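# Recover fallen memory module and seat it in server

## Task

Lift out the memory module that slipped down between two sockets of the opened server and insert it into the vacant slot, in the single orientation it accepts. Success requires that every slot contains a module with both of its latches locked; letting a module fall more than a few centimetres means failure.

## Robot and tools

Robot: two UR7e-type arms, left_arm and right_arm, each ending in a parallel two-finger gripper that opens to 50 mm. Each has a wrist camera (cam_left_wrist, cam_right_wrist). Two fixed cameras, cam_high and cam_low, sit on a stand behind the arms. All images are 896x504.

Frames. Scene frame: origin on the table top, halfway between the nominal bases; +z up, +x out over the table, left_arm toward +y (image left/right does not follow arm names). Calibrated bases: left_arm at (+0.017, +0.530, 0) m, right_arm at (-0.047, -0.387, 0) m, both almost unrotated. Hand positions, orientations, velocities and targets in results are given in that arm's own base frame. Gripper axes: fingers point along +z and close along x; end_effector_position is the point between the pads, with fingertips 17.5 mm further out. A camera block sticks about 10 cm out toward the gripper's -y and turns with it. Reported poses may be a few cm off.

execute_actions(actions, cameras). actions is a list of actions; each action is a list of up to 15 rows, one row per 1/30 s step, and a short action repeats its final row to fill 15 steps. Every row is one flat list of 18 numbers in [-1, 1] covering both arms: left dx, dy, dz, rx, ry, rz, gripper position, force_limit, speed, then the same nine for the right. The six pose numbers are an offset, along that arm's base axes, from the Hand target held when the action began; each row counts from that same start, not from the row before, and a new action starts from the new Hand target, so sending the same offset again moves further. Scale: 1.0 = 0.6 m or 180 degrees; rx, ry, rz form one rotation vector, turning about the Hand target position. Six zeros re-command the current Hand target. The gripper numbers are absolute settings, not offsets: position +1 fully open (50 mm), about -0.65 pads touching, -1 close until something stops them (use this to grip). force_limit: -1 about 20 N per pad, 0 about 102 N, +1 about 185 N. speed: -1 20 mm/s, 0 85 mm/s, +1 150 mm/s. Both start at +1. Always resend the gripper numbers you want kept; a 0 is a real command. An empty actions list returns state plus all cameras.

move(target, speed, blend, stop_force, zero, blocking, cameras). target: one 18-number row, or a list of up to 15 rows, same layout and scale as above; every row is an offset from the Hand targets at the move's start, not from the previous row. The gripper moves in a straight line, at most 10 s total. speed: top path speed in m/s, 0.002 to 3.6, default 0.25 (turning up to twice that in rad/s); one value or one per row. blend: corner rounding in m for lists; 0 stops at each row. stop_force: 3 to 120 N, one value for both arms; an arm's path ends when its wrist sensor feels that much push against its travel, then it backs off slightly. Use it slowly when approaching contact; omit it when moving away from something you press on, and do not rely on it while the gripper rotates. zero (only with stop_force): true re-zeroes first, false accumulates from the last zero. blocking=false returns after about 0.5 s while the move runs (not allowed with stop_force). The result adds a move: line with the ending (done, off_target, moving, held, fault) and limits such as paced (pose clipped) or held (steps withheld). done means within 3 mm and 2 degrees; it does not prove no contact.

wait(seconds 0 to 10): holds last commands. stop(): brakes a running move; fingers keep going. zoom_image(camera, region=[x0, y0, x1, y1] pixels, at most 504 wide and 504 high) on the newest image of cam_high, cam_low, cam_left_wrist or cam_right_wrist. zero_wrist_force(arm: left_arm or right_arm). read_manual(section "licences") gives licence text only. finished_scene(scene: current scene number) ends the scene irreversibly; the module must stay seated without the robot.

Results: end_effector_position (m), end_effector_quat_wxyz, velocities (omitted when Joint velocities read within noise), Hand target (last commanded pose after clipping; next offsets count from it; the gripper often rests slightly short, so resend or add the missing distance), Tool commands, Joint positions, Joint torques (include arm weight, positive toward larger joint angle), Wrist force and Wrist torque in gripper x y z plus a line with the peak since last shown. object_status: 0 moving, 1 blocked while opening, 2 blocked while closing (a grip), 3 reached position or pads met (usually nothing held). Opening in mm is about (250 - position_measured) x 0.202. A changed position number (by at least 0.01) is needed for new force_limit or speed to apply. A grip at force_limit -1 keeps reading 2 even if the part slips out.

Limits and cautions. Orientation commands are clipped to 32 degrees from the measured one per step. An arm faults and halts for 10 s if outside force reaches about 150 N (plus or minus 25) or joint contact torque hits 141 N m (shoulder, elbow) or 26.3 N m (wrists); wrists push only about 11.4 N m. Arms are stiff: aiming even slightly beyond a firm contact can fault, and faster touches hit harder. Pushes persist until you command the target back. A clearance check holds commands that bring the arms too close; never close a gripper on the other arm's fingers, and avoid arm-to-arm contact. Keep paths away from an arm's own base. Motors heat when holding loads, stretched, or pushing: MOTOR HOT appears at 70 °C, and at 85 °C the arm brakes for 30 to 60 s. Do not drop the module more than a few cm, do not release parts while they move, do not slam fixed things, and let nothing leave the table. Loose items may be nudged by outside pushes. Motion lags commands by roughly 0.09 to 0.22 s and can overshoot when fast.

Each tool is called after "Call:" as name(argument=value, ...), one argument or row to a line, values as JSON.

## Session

Call:
execute_actions(
  actions=[],
)

Scene clock: 0.00 s.
left_arm: end_effector_position=(+0.8557, -0.2649, +0.2654) position_measured=3 object_status=3 end_effector_quat_wxyz=(-0.340, +0.574, -0.423, +0.614) | right_arm: end_effector_position=(+0.0417, +0.3609, +0.1088) position_measured=3 object_status=3 end_effector_quat_wxyz=(+0.403, +0.243, +0.831, -0.298)
Joint positions: left_arm=[-0.578 -0.677 1.397 -3.843 -1.122 2.703] | right_arm=[5.131 -1.967 -1.804 -1.979 1.371 1.102]
Joint velocities: within noise
Joint torques (N m): no reading
Wrist force (N): no reading
Wrist torque (N m): no reading
Wrist force, peak (N): no reading
Hand target: left_arm +0.8557, -0.2649, +0.2654; -0.340, +0.574, -0.423, +0.614 | right_arm +0.0417, +0.3609, +0.1088; +0.403, +0.243, +0.831, -0.298
Tool commands: left_gripper/position=+1.0 left_gripper/force_limit=+1.0 left_gripper/speed=+1.0 right_gripper/position=+1.0 right_gripper/force_limit=+1.0 right_gripper/speed=+1.0
camera_calibration:
cam_left_wrist: T_world_to_cam=[[-0.0931024, -0.905965, 0.412989, -0.261266], [-0.401126, -0.345509, -0.848364, 0.492612], [0.911279, -0.244645, -0.331239, -0.630261], [0, 0, 0, 1]] pos_world=[0.747619, -0.220686, 0.317048]
cam_right_wrist: T_world_to_cam=[[-0.575461, 0.156117, -0.80279, 0.0579558], [0.406984, 0.9061, -0.115529, -0.31882], [0.709372, -0.393206, -0.584962, 0.30559], [0, 0, 0, 1]] pos_world=[-0.0536709, 0.399995, 0.188452]

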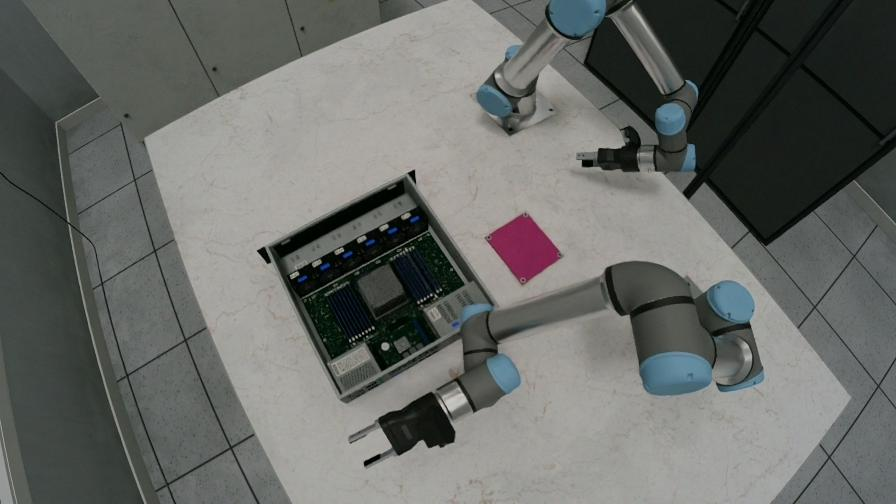

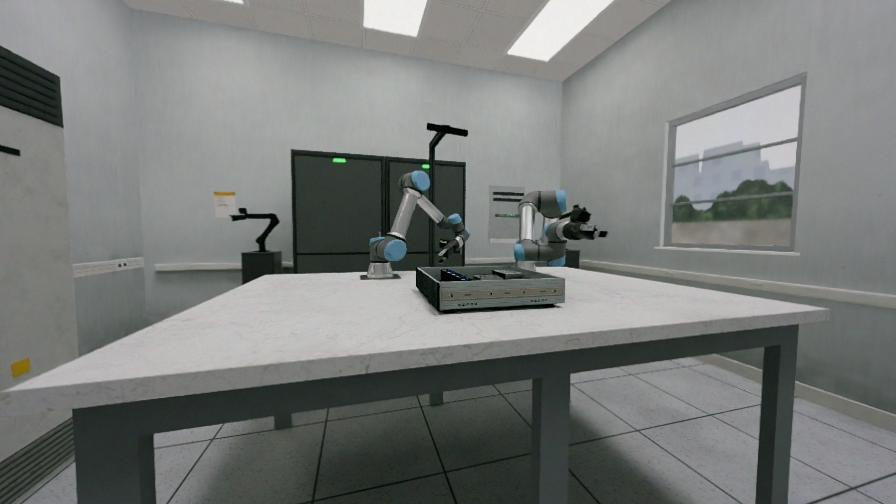

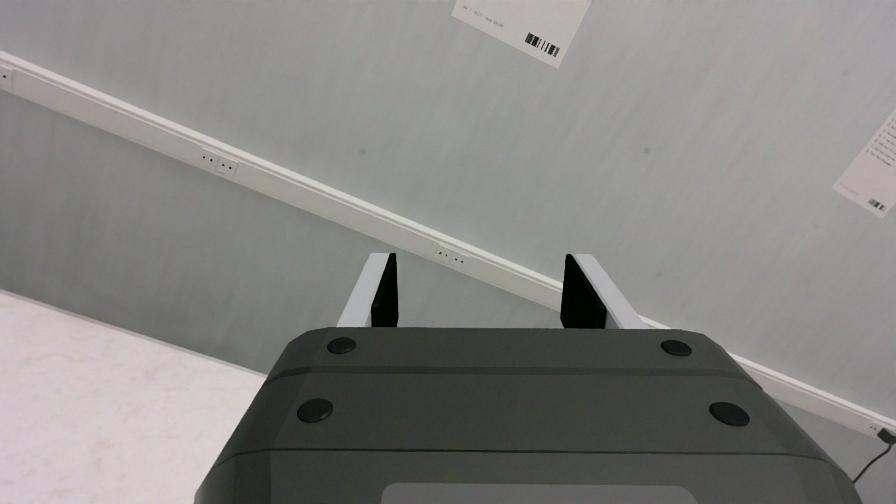

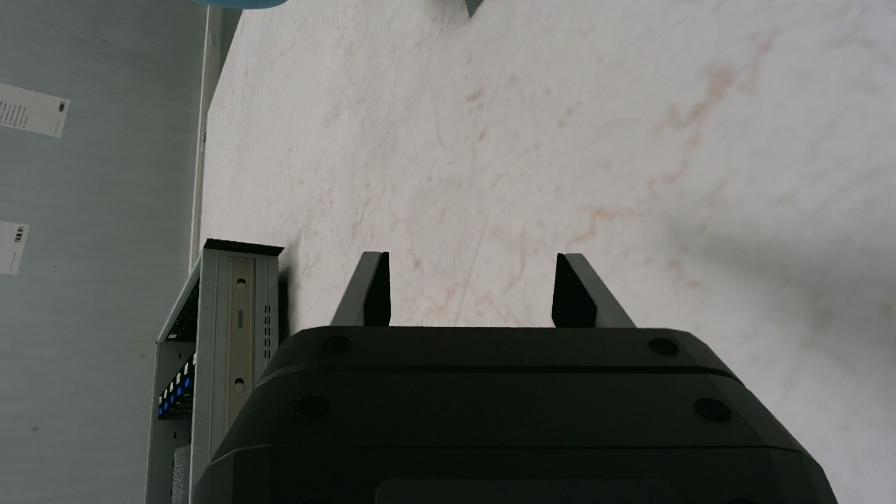

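Call:
zoom_image(
  camera="cam_high",
  region=[290, 230, 460, 370],
)

Call:
zoom_image(
  camera="cam_low",
  region=[410, 255, 570, 315],
)

Scaled by 2.965 from the camera's 896x504 image, which has a finer 1280x720 frame.

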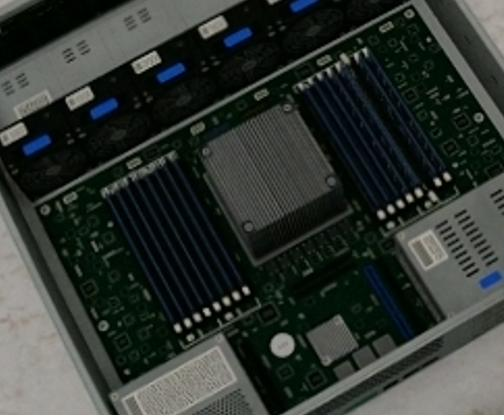

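Scaled by 3.150 from the camera's 896x504 image, which has a finer 1280x720 frame.

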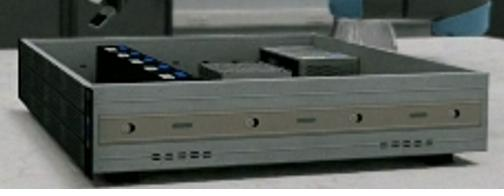

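Call:
move(
  target=[-0.51,-0.225,0.2,0.489,0.271,-0.457,1,1,1, 0,0,0,0,0,0,1,1,1],
  cameras=["all"],
  speed=0.3,
)

Scene clock: 11.80 s.
left_arm: end_effector_position=(+0.5498, -0.3999, +0.3854) position_measured=3 object_status=3 end_effector_quat_wxyz=(+0.000, -0.001, +1.000, +0.000) | right_arm: end_effector_position=(+0.0417, +0.3609, +0.1088) position_measured=3 object_status=3 end_effector_quat_wxyz=(+0.403, +0.243, +0.831, -0.298)
Joint positions: left_arm=[-0.827 -1.113 0.854 -1.311 -1.57 3.885] | right_arm=[5.131 -1.967 -1.804 -1.979 1.371 1.102]
Joint torques (N m): left_arm=[-8 -32.74 -30.31 -1.92 2.2 2.87] | right_arm=[0.32 32.32 14.54 -0.64 0.02 -0.2]
Wrist force (N): left_arm=[1.5 -0.6 -0.2] | right_arm=[-0.1 -0.1 -0.2]
Wrist torque (N m): left_arm=[-0.06 -0.27 -0.12] | right_arm=[-0.02 0.02 0.00]
Wrist force, peak (N): left_arm=[2.3 -1.4 -0.4] | right_arm=[0.0 -0.6 -0.2]
Hand target: left_arm +0.5497, -0.3999, +0.3854; +0.000, +0.000, +1.000, +0.000 | right_arm +0.0417, +0.3609, +0.1088; +0.403, +0.243, +0.831, -0.298
Off the commanded pose: left_arm 0.000 m, 0 deg | right_arm 0.000 m, 0 deg.
move: done
camera_calibration:
cam_left_wrist: T_world_to_cam=[[-0.999829, 0.00323319, -0.0182168, 0.566686], [-0.00315216, 0.940449, 0.33992, 0.262435], [0.018231, 0.339919, -0.940278, 0.614779], [0, 0, 0, 1]] pos_world=[0.556209, -0.457614, 0.499179]
cam_right_wrist: T_world_to_cam=[[-0.575461, 0.156117, -0.80279, 0.0579558], [0.406984, 0.9061, -0.115529, -0.31882], [0.709372, -0.393206, -0.584962, 0.30559], [0, 0, 0, 1]] pos_world=[-0.0536709, 0.399995, 0.188452]

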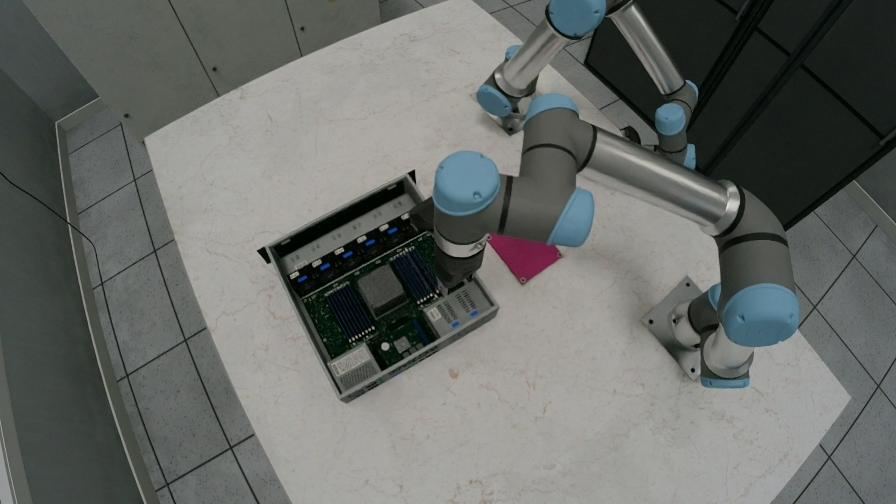

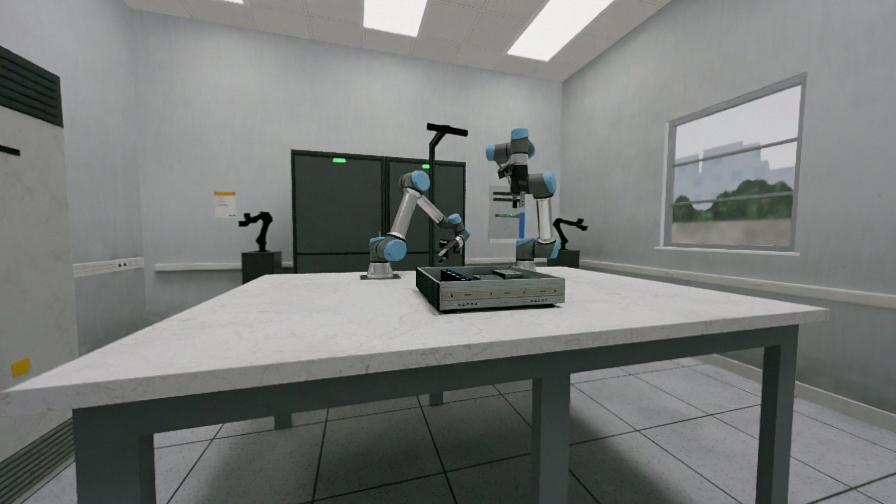

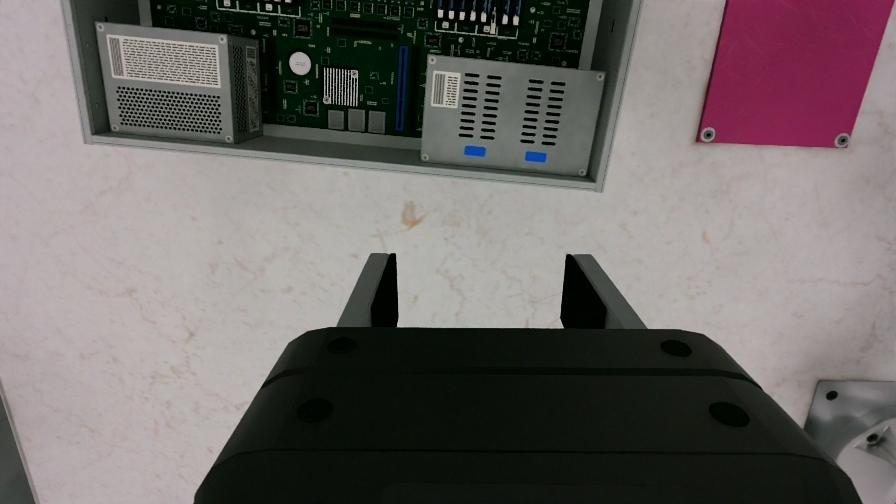

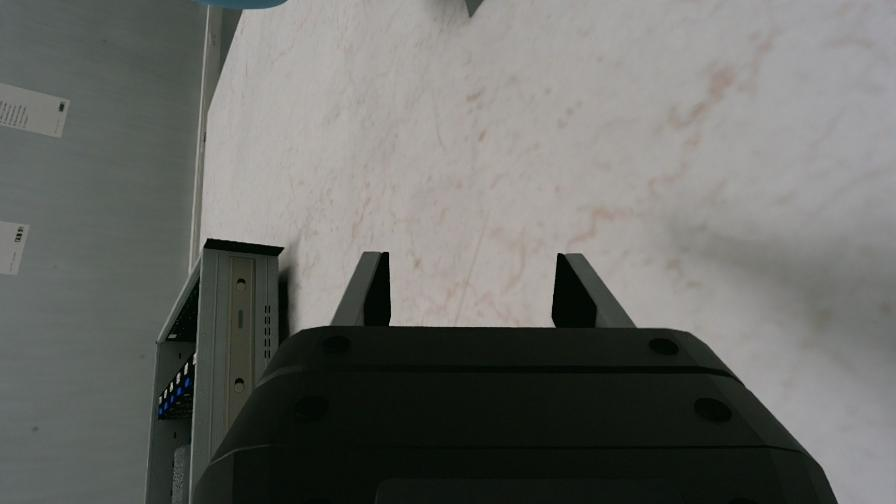

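Call:
move(
  target=[-0.01,-0.26,-0.24,0,0,0,1,1,1, 0,0,0,0,0,0,1,1,1],
  cameras=["cam_left_wrist"],
  speed=0.2,
)

Call:
zoom_image(
  camera="cam_left_wrist",
  region=[300, 0, 640, 330],
)

Scene clock: 14.53 s.
left_arm: end_effector_position=(+0.5437, -0.5558, +0.2415) position_measured=3 object_status=3 end_effector_quat_wxyz=(+0.000, +0.000, +1.000, +0.000) | right_arm: end_effector_position=(+0.0417, +0.3609, +0.1088) position_measured=3 object_status=3 end_effector_quat_wxyz=(+0.403, +0.243, +0.831, -0.298)
Joint positions: left_arm=[-0.969 -0.869 0.835 -1.536 -1.57 3.742] | right_arm=[5.131 -1.967 -1.804 -1.979 1.371 1.102]
Joint torques (N m): left_arm=[-6.3 -44.83 -31.45 -3.24 2.29 -2.62] | right_arm=[1.63 33.35 15.13 -0.45 -0.01 -0.4]
Wrist force (N): left_arm=[1.7 -0.6 -0.1] | right_arm=[0.1 -0.1 -0.3]
Wrist torque (N m): left_arm=[-0.05 -0.28 0.04] | right_arm=[-0.01 -0.02 0.01]
Wrist force, peak (N): left_arm=[2.1 -2.1 0.7] | right_arm=[-0.1 -0.7 -0.1]
Hand target: left_arm +0.5437, -0.5559, +0.2414; +0.000, +0.000, +1.000, +0.000 | right_arm +0.0417, +0.3609, +0.1088; +0.403, +0.243, +0.831, -0.298
Off the commanded pose: left_arm 0.000 m, 0 deg | right_arm 0.000 m, 0 deg.
move: done
camera_calibration:
cam_left_wrist: T_world_to_cam=[[-0.999831, 0.00329377, -0.0180877, 0.558562], [-0.00305298, 0.940417, 0.34001, 0.45784], [0.0181298, 0.340008, -0.940248, 0.532675], [0, 0, 0, 1]] pos_world=[0.550208, -0.613514, 0.35528]
Images, in order (width x height): cam_left_wrist 896x504.

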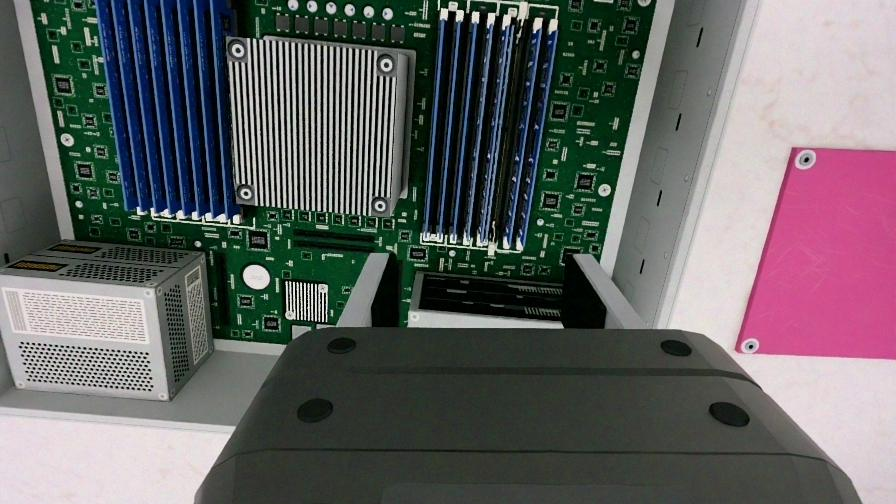

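Scaled by 1.482 from the camera's 896x504 image, which has a finer 1280x720 frame.

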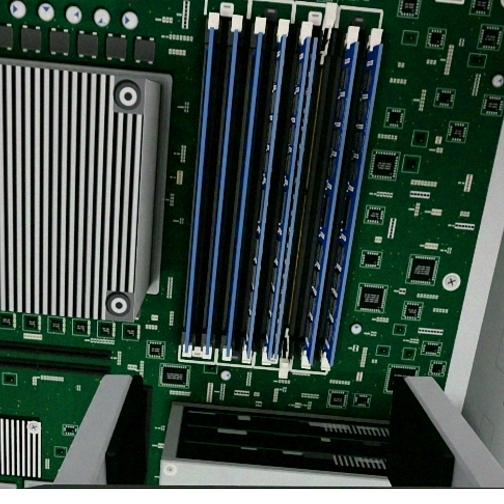

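Call:
move(
  target=[0,0.0,-0.16,0,0,0,-1,-0.7,-0.8, 0,0,0,0,0,0,1,1,1],
  cameras=["cam_left_wrist"],
  speed=0.15,
)

Call:
zoom_image(
  camera="cam_left_wrist",
  region=[380, 0, 600, 220],
)

Call:
zoom_image(
  camera="cam_left_wrist",
  region=[360, 150, 620, 400],
)

Scene clock: 18.80 s.
left_arm: end_effector_position=(+0.5437, -0.5559, +0.1454) position_measured=251 object_status=3 end_effector_quat_wxyz=(+0.000, +0.000, +1.000, +0.000) | right_arm: end_effector_position=(+0.0417, +0.3609, +0.1088) position_measured=3 object_status=3 end_effector_quat_wxyz=(+0.403, +0.243, +0.831, -0.298)
Joint positions: left_arm=[-0.969 -0.846 1.042 -1.766 -1.57 3.742] | right_arm=[5.131 -1.967 -1.804 -1.979 1.371 1.102]
Joint torques (N m): left_arm=[4.91 -44.47 -19.2 -4.57 2.18 0.07] | right_arm=[0.82 33.13 15.7 -0.35 0.01 -0.27]
Wrist force (N): left_arm=[1.8 -0.6 -0.2] | right_arm=[-0.1 -0.2 0.2]
Wrist torque (N m): left_arm=[-0.06 -0.30 0.03] | right_arm=[-0.03 0.02 0.01]
Wrist force, peak (N): left_arm=[1.6 -0.8 -1.4] | right_arm=[-0.1 -0.6 0.1]
Hand target: left_arm +0.5437, -0.5559, +0.1454; +0.000, +0.000, +1.000, +0.000 | right_arm +0.0417, +0.3609, +0.1088; +0.403, +0.243, +0.831, -0.298
Off the commanded pose: left_arm 0.000 m, 0 deg | right_arm 0.000 m, 0 deg.
move: done
camera_calibration:
cam_left_wrist: T_world_to_cam=[[-0.999833, 0.00335515, -0.0179594, 0.55683], [-0.00295398, 0.940373, 0.340132, 0.490495], [0.0180297, 0.340128, -0.940206, 0.44247], [0, 0, 0, 1]] pos_world=[0.550208, -0.613613, 0.259181]
Images, in order (width x height): cam_left_wrist 896x504.

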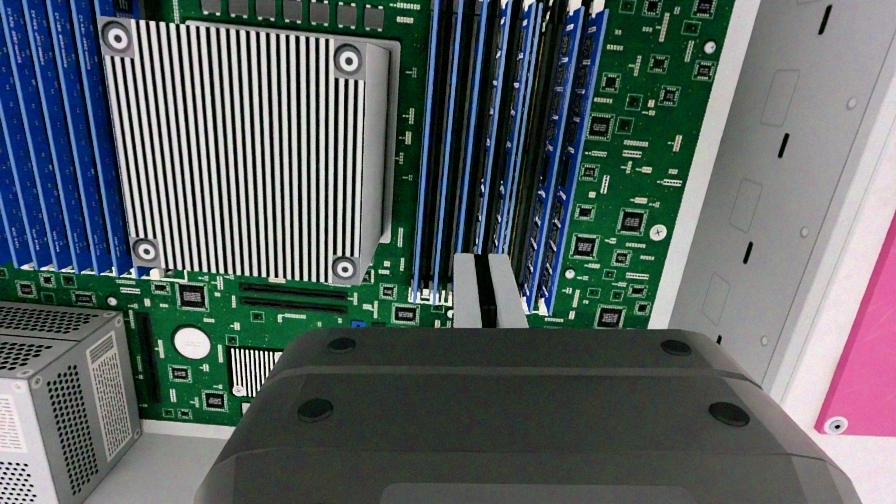

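Scaled by 2.291 from the camera's 896x504 image, which has a finer 1280x720 frame.

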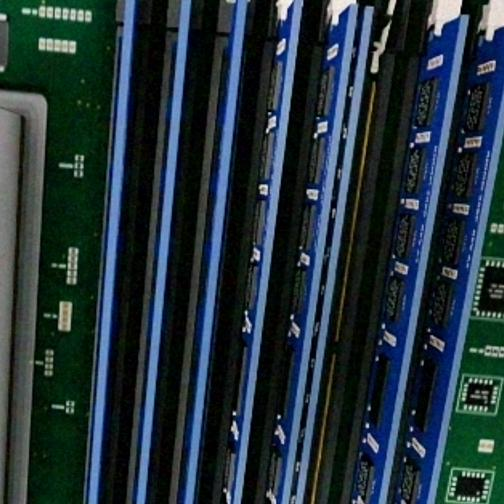

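Scaled by 1.938 from the camera's 896x504 image, which has a finer 1280x720 frame.

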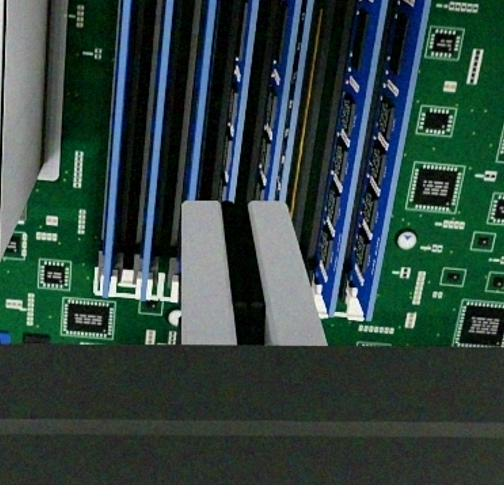

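Call:
move(
  target=[-0.03,-0.045,-0.05,0,0,-0.0283,-1,-0.7,-0.8, 0,0,0,0,0,0,1,1,1],
  cameras=["cam_left_wrist"],
  speed=0.1,
)

Call:
zoom_image(
  camera="cam_left_wrist",
  region=[370, 0, 620, 250],
)

Call:
move(
  target=[0.013,0.19,0.0,0,0,0,-1,-0.7,-0.8, 0,0,0,0,0,0,1,1,1],
  cameras=["cam_left_wrist"],
  speed=0.15,
)

Call:
zoom_image(
  camera="cam_left_wrist",
  region=[370, 0, 620, 250],
)

Scene clock: 27.20 s.
left_arm: end_effector_position=(+0.5259, -0.5826, +0.1156) position_measured=251 object_status=3 end_effector_quat_wxyz=(+0.000, +0.044, +0.999, +0.000) | right_arm: end_effector_position=(+0.0417, +0.3609, +0.1088) position_measured=3 object_status=3 end_effector_quat_wxyz=(+0.403, +0.243, +0.831, -0.298)
Joint positions: left_arm=[-1.008 -0.809 1.055 -1.816 -1.57 3.792] | right_arm=[5.131 -1.967 -1.804 -1.979 1.371 1.102]
Joint torques (N m): left_arm=[-6.61 -45.73 -23.44 -4.52 1.5 2.61] | right_arm=[1.67 33.03 14.53 -0.28 0.12 -0.23]
Wrist force (N): left_arm=[1.8 -0.4 -0.4] | right_arm=[0.0 -0.1 -0.2]
Wrist torque (N m): left_arm=[-0.02 -0.30 -0.12] | right_arm=[-0.02 0.00 0.00]
Wrist force, peak (N): left_arm=[2.0 -1.4 0.3] | right_arm=[0.1 -0.6 -0.2]
Hand target: left_arm +0.5257, -0.5829, +0.1154; +0.000, +0.044, +0.999, +0.000 | right_arm +0.0417, +0.3609, +0.1088; +0.403, +0.243, +0.831, -0.298
Off the commanded pose: left_arm 0.000 m, 0 deg | right_arm 0.000 m, 0 deg.
move: done
camera_calibration:
cam_left_wrist: T_world_to_cam=[[-0.995651, 0.0914058, -0.0179752, 0.587571], [0.0798765, 0.936964, 0.340174, 0.480246], [0.047936, 0.337259, -0.940191, 0.406499], [0, 0, 0, 1]] pos_world=[0.527169, -0.640776, 0.229381]
Images, in order (width x height): cam_left_wrist 896x504.

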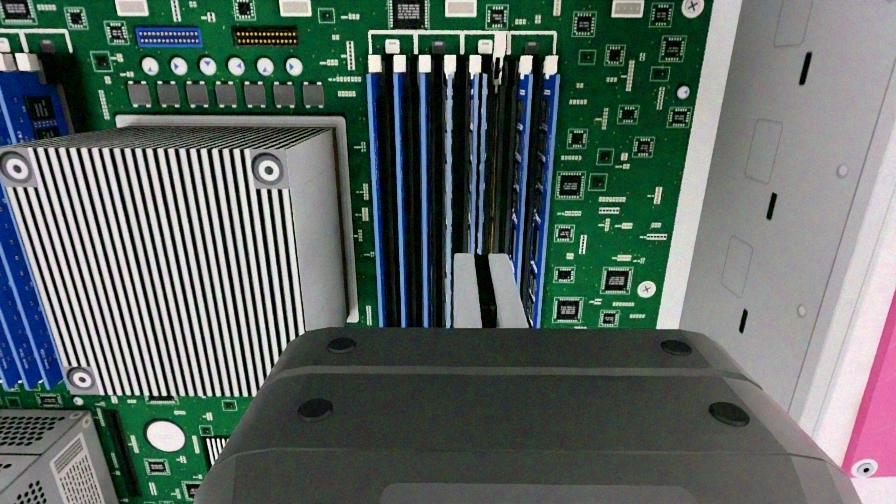

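Scaled by 2.016 from the camera's 896x504 image, which has a finer 1280x720 frame.

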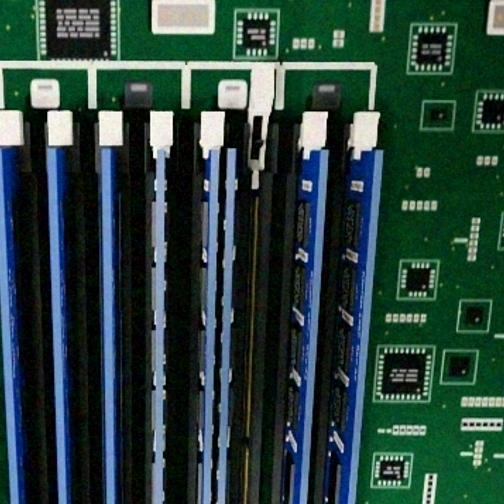

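Scene clock: 28.67 s.
left_arm: end_effector_position=(+0.5335, -0.4690, +0.1154) position_measured=251 object_status=3 end_effector_quat_wxyz=(+0.000, +0.044, +0.999, +0.000) | right_arm: end_effector_position=(+0.0417, +0.3609, +0.1088) position_measured=3 object_status=3 end_effector_quat_wxyz=(+0.403, +0.243, +0.831, -0.298)
Joint positions: left_arm=[-0.91 -0.991 1.365 -1.945 -1.57 3.89] | right_arm=[5.131 -1.967 -1.804 -1.979 1.371 1.102]
Joint torques (N m): left_arm=[8.52 -61.68 -18.09 -4.57 2 2.81] | right_arm=[0.61 33.63 15.76 -0.21 0.11 -0.34]
Wrist force (N): left_arm=[1.9 -0.4 -0.4] | right_arm=[-0.1 -0.4 0.1]
Wrist torque (N m): left_arm=[-0.02 -0.32 -0.11] | right_arm=[-0.06 0.02 0.00]
Wrist force, peak (N): left_arm=[1.8 -2.1 -1.1] | right_arm=[0.0 -0.5 -0.3]
Hand target: left_arm +0.5335, -0.4689, +0.1154; +0.000, +0.044, +0.999, +0.000 | right_arm +0.0417, +0.3609, +0.1088; +0.403, +0.243, +0.831, -0.298
Off the commanded pose: left_arm 0.000 m, 0 deg | right_arm 0.000 m, 0 deg.
move: done
camera_calibration:
cam_left_wrist: T_world_to_cam=[[-0.995593, 0.092041, -0.0179511, 0.58505], [0.0804813, 0.936904, 0.340197, 0.372906], [0.0481304, 0.337253, -0.940183, 0.367524], [0, 0, 0, 1]] pos_world=[0.534771, -0.527175, 0.229181]
Images, in order (width x height): cam_left_wrist 896x504.

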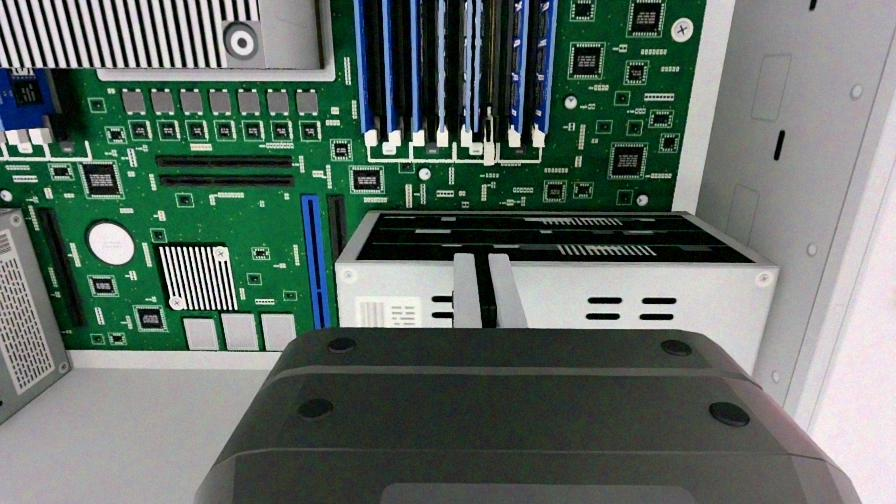

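Scaled by 2.016 from the camera's 896x504 image, which has a finer 1280x720 frame.

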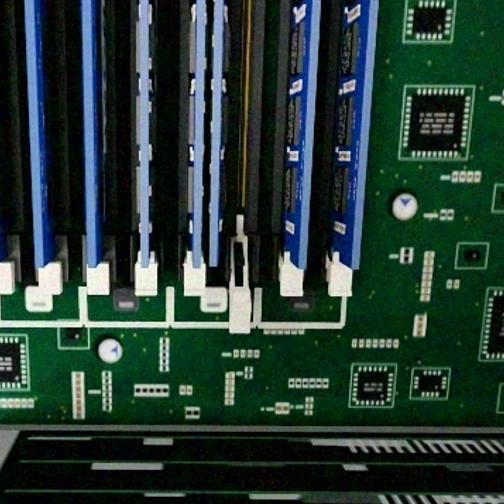

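Call:
move(
  target=[
    [-0.0487,-0.0417,0,0,0,0,1,-0.7,1, 0,0,0,0,0,0,1,1,1],
    [-0.0487,-0.0417,-0.0757,0,0,0,1,-0.7,1, 0,0,0,0,0,0,1,1,1],
  ],
  cameras=["cam_left_wrist"],
  speed=0.06,
)

Call:
zoom_image(
  camera="cam_left_wrist",
  region=[330, 120, 550, 340],
)

Scene clock: 36.87 s.
left_arm: end_effector_position=(+0.5043, -0.4939, +0.0702) position_measured=3 object_status=3 end_effector_quat_wxyz=(+0.000, +0.044, +0.999, +0.000) | right_arm: end_effector_position=(+0.0417, +0.3609, +0.1088) position_measured=3 object_status=3 end_effector_quat_wxyz=(+0.403, +0.243, +0.831, -0.298)
Joint positions: left_arm=[-0.965 -0.956 1.434 -2.049 -1.57 3.835] | right_arm=[5.131 -1.967 -1.804 -1.979 1.371 1.102]
Joint torques (N m): left_arm=[-5.92 -37.61 -15.72 -4.39 1.83 -2.1] | right_arm=[0.75 33.03 14.82 -0.35 0.17 -0.4]
Wrist force (N): left_arm=[1.8 -0.8 -0.5] | right_arm=[-0.1 0.0 0.2]
Wrist torque (N m): left_arm=[-0.08 -0.30 0.04] | right_arm=[0.01 0.01 0.01]
Wrist force, peak (N): left_arm=[2.2 -0.7 -0.3] | right_arm=[-0.3 -0.5 -0.3]
Hand target: left_arm +0.5043, -0.4939, +0.0700; +0.000, +0.044, +0.999, +0.000 | right_arm +0.0417, +0.3609, +0.1088; +0.403, +0.243, +0.831, -0.298
Off the commanded pose: left_arm 0.000 m, 0 deg | right_arm 0.000 m, 0 deg.
move: done
camera_calibration:
cam_left_wrist: T_world_to_cam=[[-0.995594, 0.0920354, -0.0179627, 0.557448], [0.0804766, 0.936936, 0.340109, 0.413939], [0.0481319, 0.337164, -0.940215, 0.334659], [0, 0, 0, 1]] pos_world=[0.505571, -0.551975, 0.18388]
Images, in order (width x height): cam_left_wrist 896x504.

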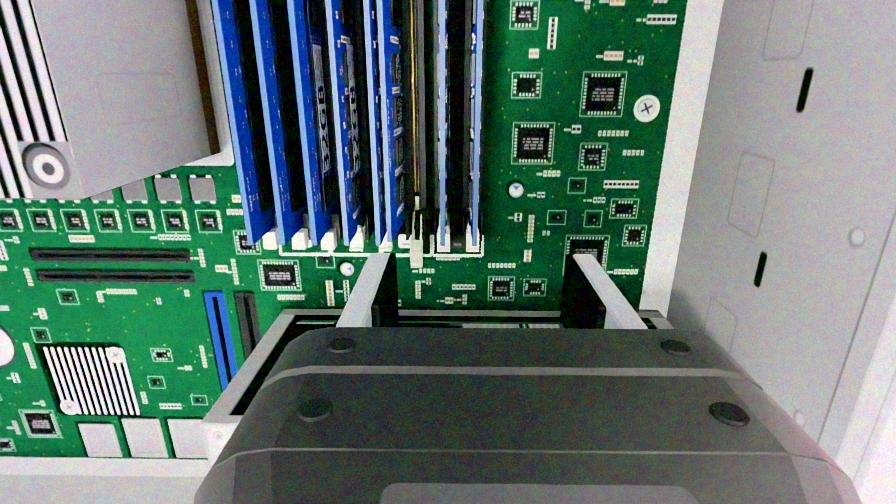

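Scaled by 2.291 from the camera's 896x504 image, which has a finer 1280x720 frame.

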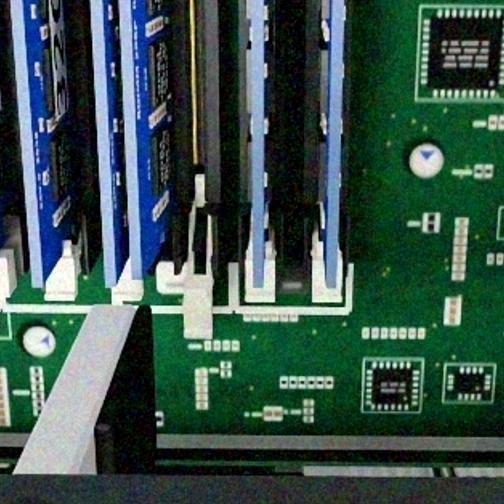

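Call:
move(
  target=[0,-0.005,0,0,0,0,1,-0.7,1, 0,0,0,0,0,0,1,1,1],
  speed=0.05,
)

Call:
move(
  target=[0,0,-0.04,0,0,0,1,-0.7,1, 0,0,0,0,0,0,1,1,1],
  speed=0.01,
  stop_force=25,
)

Call:
move(
  target=[0,0,0.03,0,0,0,1,-0.7,1, 0,0,0,0,0,0,1,1,1],
  speed=0.04,
  cameras=["cam_left_wrist"],
)

Call:
zoom_image(
  camera="cam_left_wrist",
  region=[330, 120, 550, 340],
)

Scene clock: 40.57 s.
left_arm: end_effector_position=(+0.5044, -0.4966, +0.0700) position_measured=3 object_status=3 end_effector_quat_wxyz=(+0.000, +0.044, +0.999, +0.000) | right_arm: end_effector_position=(+0.0417, +0.3609, +0.1088) position_measured=3 object_status=3 end_effector_quat_wxyz=(+0.403, +0.243, +0.831, -0.298)
Joint positions: left_arm=[-0.968 -0.951 1.427 -2.046 -1.57 3.833] | right_arm=[5.131 -1.967 -1.804 -1.979 1.371 1.102]
Joint torques (N m): left_arm=[-12.52 -37.27 -31.94 -3.85 0.28 -2.24] | right_arm=[0.97 33.35 14.62 -0.26 0.13 -0.62]
Wrist force (N): left_arm=[1.7 10.3 -2.3] | right_arm=[-0.1 -0.2 0.0]
Wrist torque (N m): left_arm=[0.14 -0.34 -0.23] | right_arm=[-0.03 0.01 0.01]
Wrist force, peak (N): left_arm=[1.7 10.3 -2.3] | right_arm=[0.1 -0.6 -0.1]
Hand target: left_arm +0.5043, -0.4969, +0.0700; +0.000, +0.044, +0.999, +0.000 | right_arm +0.0417, +0.3609, +0.1088; +0.403, +0.243, +0.831, -0.298
Off the commanded pose: left_arm 0.000 m, 0 deg | right_arm 0.000 m, 0 deg.
move: done

Scene clock: 43.70 s.
left_arm: end_effector_position=(+0.5043, -0.4970, +0.0528) position_measured=3 object_status=3 end_effector_quat_wxyz=(+0.000, +0.044, +0.999, +0.000) | right_arm: end_effector_position=(+0.0417, +0.3609, +0.1088) position_measured=3 object_status=3 end_effector_quat_wxyz=(+0.403, +0.243, +0.831, -0.298)
Joint positions: left_arm=[-0.968 -0.932 1.443 -2.082 -1.57 3.833] | right_arm=[5.131 -1.967 -1.804 -1.979 1.371 1.102]
Joint torques (N m): left_arm=[-7.65 -46.91 -22.03 -2.04 -1.95 -0.94] | right_arm=[0.78 33.41 14.39 -0.31 0.2 -0.52]
Wrist force (N): left_arm=[2.7 16.8 -26.3] | right_arm=[-0.2 -0.7 -0.2]
Wrist torque (N m): left_arm=[0.32 -0.99 -0.38] | right_arm=[-0.12 0.03 0.00]
Wrist force, peak (N): left_arm=[6.4 23.4 -40.4] | right_arm=[-0.2 -0.7 -0.2]
Hand target: left_arm +0.5043, -0.4970, +0.0528; +0.000, +0.044, +0.999, +0.000 (not the last commanded pose) | right_arm +0.0417, +0.3609, +0.1088; +0.403, +0.243, +0.831, -0.298
Off the commanded pose: left_arm 0.007 m, 0 deg | right_arm 0.000 m, 0 deg.
move: contact (left_arm)

Scene clock: 44.63 s.
left_arm: end_effector_position=(+0.5043, -0.4970, +0.0707) position_measured=3 object_status=3 end_effector_quat_wxyz=(+0.000, +0.044, +0.999, +0.000) | right_arm: end_effector_position=(+0.0417, +0.3609, +0.1088) position_measured=3 object_status=3 end_effector_quat_wxyz=(+0.403, +0.243, +0.831, -0.298)
Joint positions: left_arm=[-0.968 -0.952 1.425 -2.044 -1.57 3.833] | right_arm=[5.131 -1.967 -1.804 -1.979 1.371 1.102]
Joint torques (N m): left_arm=[-6.44 -62.69 -28.21 -1.79 -1.7 -0.94] | right_arm=[-0.08 34.44 14.27 -0.16 0.2 -0.51]
Wrist force (N): left_arm=[1.6 -0.1 -0.2] | right_arm=[-0.2 -0.3 0.1]
Wrist torque (N m): left_arm=[0.02 -0.27 0.03] | right_arm=[-0.05 0.03 0.01]
Wrist force, peak (N): left_arm=[2.7 16.8 -26.4] | right_arm=[-0.2 -0.6 -0.1]
Hand target: left_arm +0.5043, -0.4970, +0.0708; +0.000, +0.044, +0.999, +0.000 | right_arm +0.0417, +0.3609, +0.1088; +0.403, +0.243, +0.831, -0.298
Off the commanded pose: left_arm 0.000 m, 0 deg | right_arm 0.000 m, 0 deg.
move: done
camera_calibration:
cam_left_wrist: T_world_to_cam=[[-0.995581, 0.0921635, -0.0180295, 0.557819], [0.0805804, 0.936968, 0.339997, 0.41666], [0.0482283, 0.337041, -0.940254, 0.336064], [0, 0, 0, 1]] pos_world=[0.505572, -0.555075, 0.18438]
Images, in order (width x height): cam_left_wrist 896x504.

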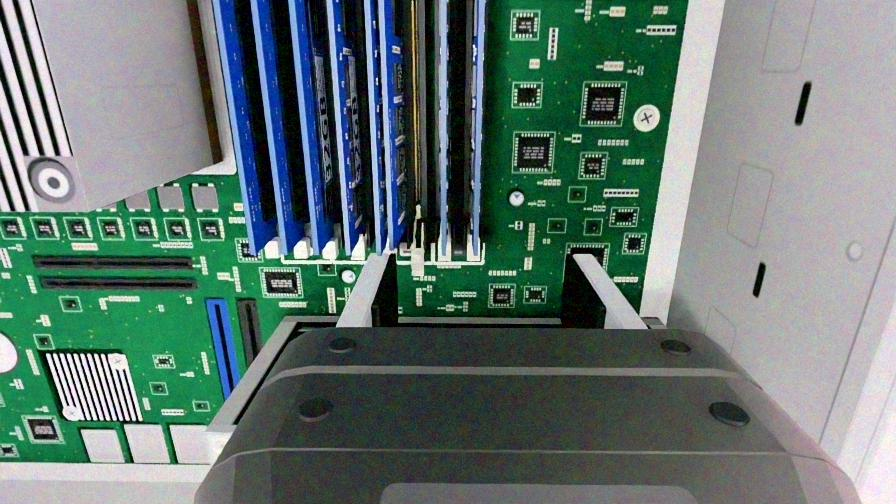

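Scaled by 2.291 from the camera's 896x504 image, which has a finer 1280x720 frame.

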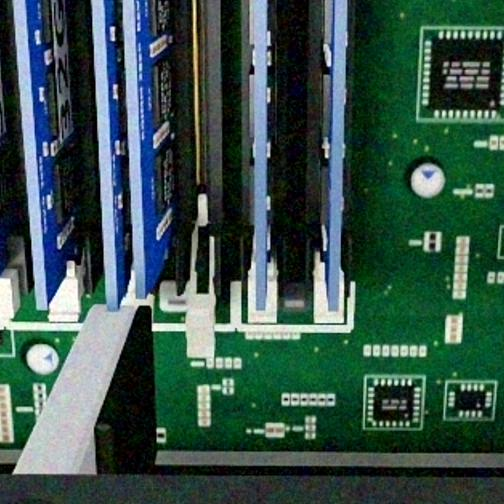

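Call:
move(
  target=[0,0.03,0.07,0,0,0,1,-0.7,1, 0,0,0,0,0,0,1,1,1],
  speed=0.08,
  cameras=["cam_left_wrist"],
)

Call:
zoom_image(
  camera="cam_left_wrist",
  region=[330, 70, 550, 290],
)

Scene clock: 47.30 s.
left_arm: end_effector_position=(+0.5043, -0.4790, +0.1126) position_measured=3 object_status=3 end_effector_quat_wxyz=(+0.000, +0.044, +0.999, +0.000) | right_arm: end_effector_position=(+0.0417, +0.3609, +0.1088) position_measured=3 object_status=3 end_effector_quat_wxyz=(+0.403, +0.243, +0.831, -0.298)
Joint positions: left_arm=[-0.953 -1.021 1.423 -1.972 -1.57 3.847] | right_arm=[5.131 -1.967 -1.804 -1.979 1.371 1.102]
Joint torques (N m): left_arm=[8.53 -60.84 -28.91 -1.96 -1.02 2.89] | right_arm=[0.82 33.71 14.51 -0.26 0.36 -0.42]
Wrist force (N): left_arm=[1.6 -0.4 0.1] | right_arm=[-0.1 -0.2 -0.1]
Wrist torque (N m): left_arm=[-0.02 -0.28 -0.11] | right_arm=[-0.03 0.02 0.00]
Wrist force, peak (N): left_arm=[1.9 -1.1 0.4] | right_arm=[-0.2 -0.5 0.3]
Hand target: left_arm +0.5043, -0.4790, +0.1128; +0.000, +0.044, +0.999, +0.000 | right_arm +0.0417, +0.3609, +0.1088; +0.403, +0.243, +0.831, -0.298
Off the commanded pose: left_arm 0.000 m, 0 deg | right_arm 0.000 m, 0 deg.
move: done
camera_calibration:
cam_left_wrist: T_world_to_cam=[[-0.995581, 0.0921635, -0.0180295, 0.556927], [0.0805804, 0.936968, 0.339997, 0.385608], [0.0482283, 0.337041, -0.940254, 0.369522], [0, 0, 0, 1]] pos_world=[0.505572, -0.537175, 0.22638]
Images, in order (width x height): cam_left_wrist 896x504.

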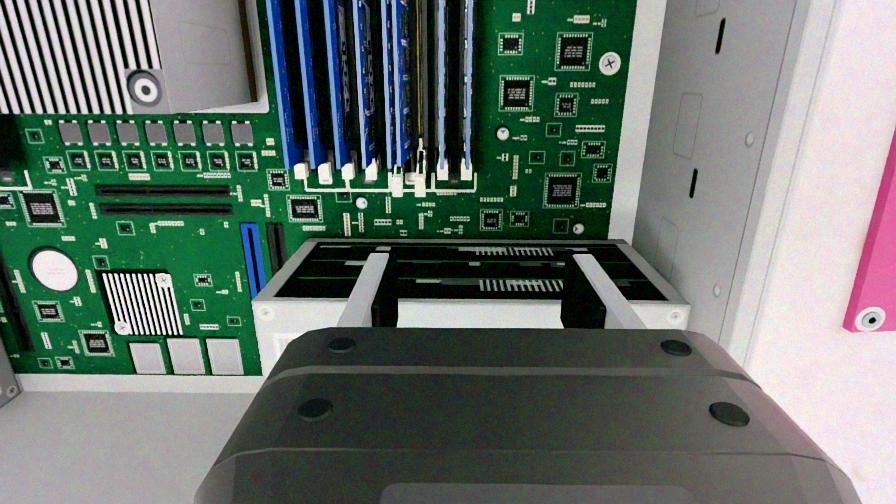

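Scaled by 2.291 from the camera's 896x504 image, which has a finer 1280x720 frame.

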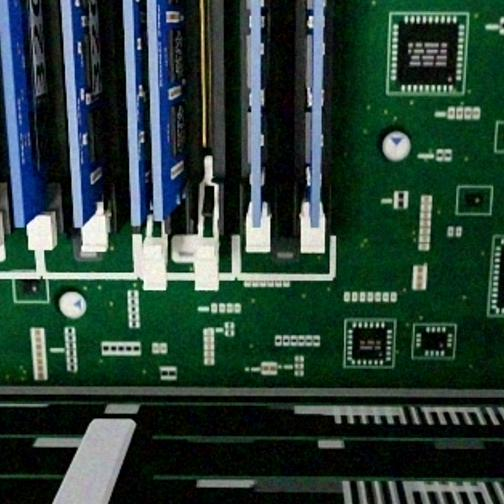

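Call:
move(
  target=[
    [-0.0230,-0.288,0,0,0,0,1,-0.7,1, 0,0,0,0,0,0,1,1,1],
    [-0.0230,-0.288,-0.0797,0,0,0,1,-0.7,1, 0,0,0,0,0,0,1,1,1],
  ],
  cameras=["cam_left_wrist"],
  speed=[0.15,0.05],
)

Call:
zoom_image(
  camera="cam_left_wrist",
  region=[330, 120, 550, 340],
)

Scene clock: 53.20 s.
left_arm: end_effector_position=(+0.4905, -0.6518, +0.0652) position_measured=3 object_status=3 end_effector_quat_wxyz=(+0.000, +0.044, +0.999, +0.000) | right_arm: end_effector_position=(+0.0417, +0.3609, +0.1088) position_measured=3 object_status=3 end_effector_quat_wxyz=(+0.403, +0.243, +0.831, -0.298)
Joint positions: left_arm=[-1.09 -0.689 0.969 -1.85 -1.57 3.71] | right_arm=[5.131 -1.967 -1.804 -1.979 1.371 1.102]
Joint torques (N m): left_arm=[-2.18 -47.74 -17.67 -4.56 -0.07 -2.02] | right_arm=[0.66 33.33 13.3 -0.23 0.16 -0.47]
Wrist force (N): left_arm=[1.7 -0.5 0.0] | right_arm=[0.1 -0.4 0.1]
Wrist torque (N m): left_arm=[-0.04 -0.25 0.03] | right_arm=[-0.06 -0.02 0.01]
Wrist force, peak (N): left_arm=[1.6 -2.1 -32.5] | right_arm=[-0.2 -0.6 0.0]
Hand target: left_arm +0.4905, -0.6518, +0.0650; +0.000, +0.044, +0.999, +0.000 | right_arm +0.0417, +0.3609, +0.1088; +0.403, +0.243, +0.831, -0.298
Off the commanded pose: left_arm 0.000 m, 0 deg | right_arm 0.000 m, 0 deg.
move: done
camera_calibration:
cam_left_wrist: T_world_to_cam=[[-0.995586, 0.0921291, -0.0179361, 0.558211], [0.0805799, 0.936971, 0.339989, 0.564654], [0.0481286, 0.337043, -0.940258, 0.383878], [0, 0, 0, 1]] pos_world=[0.491771, -0.709875, 0.17898]
Images, in order (width x height): cam_left_wrist 896x504.

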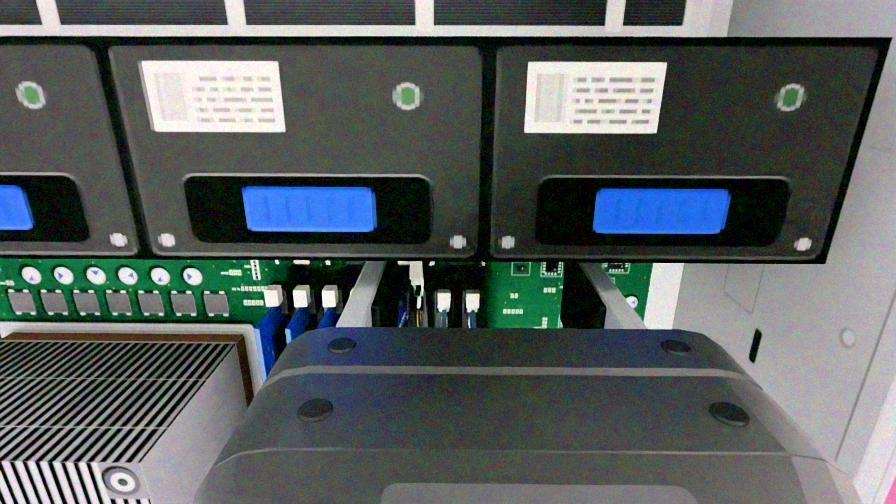

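Scaled by 2.291 from the camera's 896x504 image, which has a finer 1280x720 frame.

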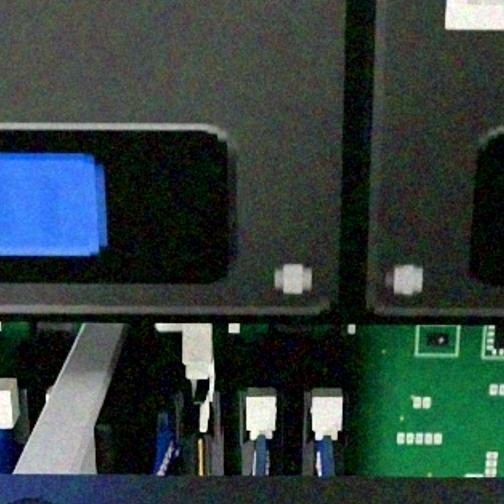

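Call:
move(
  target=[0,0,-0.03,0,0,0,1,-0.7,1, 0,0,0,0,0,0,1,1,1],
  speed=0.01,
  stop_force=25,
)

Call:
move(
  target=[
    [0,0,0.04,0,0,0,1,-0.7,1, 0,0,0,0,0,0,1,1,1],
    [0.06,0.1,0.09,0,0,0,1,-0.7,1, 0,0,0,0,0,0,1,1,1],
  ],
  speed=0.08,
  cameras=["cam_left_wrist"],
)

Call:
zoom_image(
  camera="cam_left_wrist",
  region=[400, 0, 650, 250],
)

Scene clock: 58.17 s.
left_arm: end_effector_position=(+0.4906, -0.6518, +0.0528) position_measured=3 object_status=3 end_effector_quat_wxyz=(+0.000, +0.044, +0.999, +0.000) | right_arm: end_effector_position=(+0.0417, +0.3609, +0.1088) position_measured=3 object_status=3 end_effector_quat_wxyz=(+0.403, +0.243, +0.831, -0.298)
Joint positions: left_arm=[-1.09 -0.679 0.983 -1.875 -1.57 3.71] | right_arm=[5.131 -1.967 -1.804 -1.979 1.371 1.102]
Joint torques (N m): left_arm=[6.13 -52.68 -19.01 0.72 1.62 2.1] | right_arm=[0.73 34.18 13.45 -0.2 0.42 -0.4]
Wrist force (N): left_arm=[3.4 0.5 -26.1] | right_arm=[-0.1 -0.1 0.2]
Wrist torque (N m): left_arm=[-0.12 -0.97 0.01] | right_arm=[-0.01 0.01 0.00]
Wrist force, peak (N): left_arm=[6.2 3.3 -35.7] | right_arm=[0.1 -0.7 0.0]
Hand target: left_arm +0.4906, -0.6518, +0.0528; +0.000, +0.044, +0.999, +0.000 (not the last commanded pose) | right_arm +0.0417, +0.3609, +0.1088; +0.403, +0.243, +0.831, -0.298
Off the commanded pose: left_arm 0.006 m, 0 deg | right_arm 0.000 m, 0 deg.
move: contact (left_arm)

Scene clock: 60.43 s.
left_arm: end_effector_position=(+0.5264, -0.5921, +0.1067) position_measured=3 object_status=3 end_effector_quat_wxyz=(+0.000, +0.044, +0.999, +0.000) | right_arm: end_effector_position=(+0.0417, +0.3609, +0.1088) position_measured=3 object_status=3 end_effector_quat_wxyz=(+0.403, +0.243, +0.831, -0.298)
Joint positions: left_arm=[-1.013 -0.784 1.033 -1.82 -1.57 3.787] | right_arm=[5.131 -1.967 -1.804 -1.979 1.371 1.102]
Joint torques (N m): left_arm=[8.87 -71.59 -17.28 -1.77 0.55 2.91] | right_arm=[0.04 33.45 13.82 -0.2 0.21 -0.61]
Wrist force (N): left_arm=[1.4 -0.6 0.2] | right_arm=[-0.1 -0.3 0.0]
Wrist torque (N m): left_arm=[-0.05 -0.23 -0.11] | right_arm=[-0.04 0.00 0.00]
Wrist force, peak (N): left_arm=[3.4 0.1 -26.1] | right_arm=[-0.2 -0.6 -0.2]
Hand target: left_arm +0.5266, -0.5918, +0.1068; +0.000, +0.044, +0.999, +0.000 | right_arm +0.0417, +0.3609, +0.1088; +0.403, +0.243, +0.831, -0.298
Off the commanded pose: left_arm 0.000 m, 0 deg | right_arm 0.000 m, 0 deg.
move: done
camera_calibration:
cam_left_wrist: T_world_to_cam=[[-0.995579, 0.0921331, -0.0182805, 0.58927], [0.0804816, 0.937079, 0.339714, 0.491932], [0.0484292, 0.336741, -0.940351, 0.400619], [0, 0, 0, 1]] pos_world=[0.527672, -0.650176, 0.220379]
Images, in order (width x height): cam_left_wrist 896x504.

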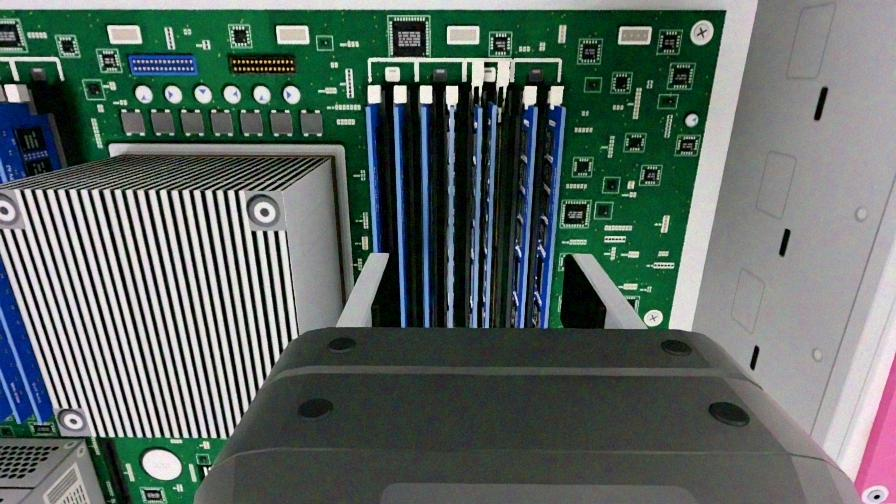

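Scaled by 2.016 from the camera's 896x504 image, which has a finer 1280x720 frame.

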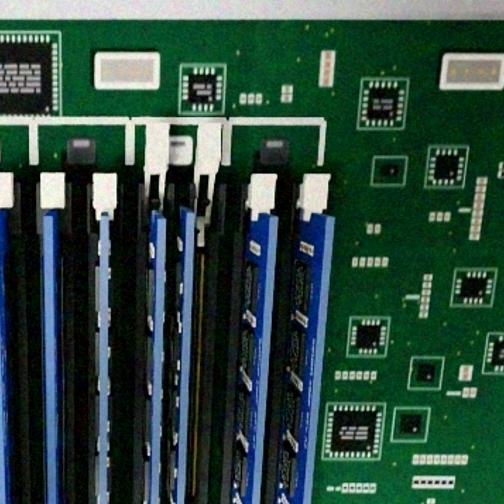

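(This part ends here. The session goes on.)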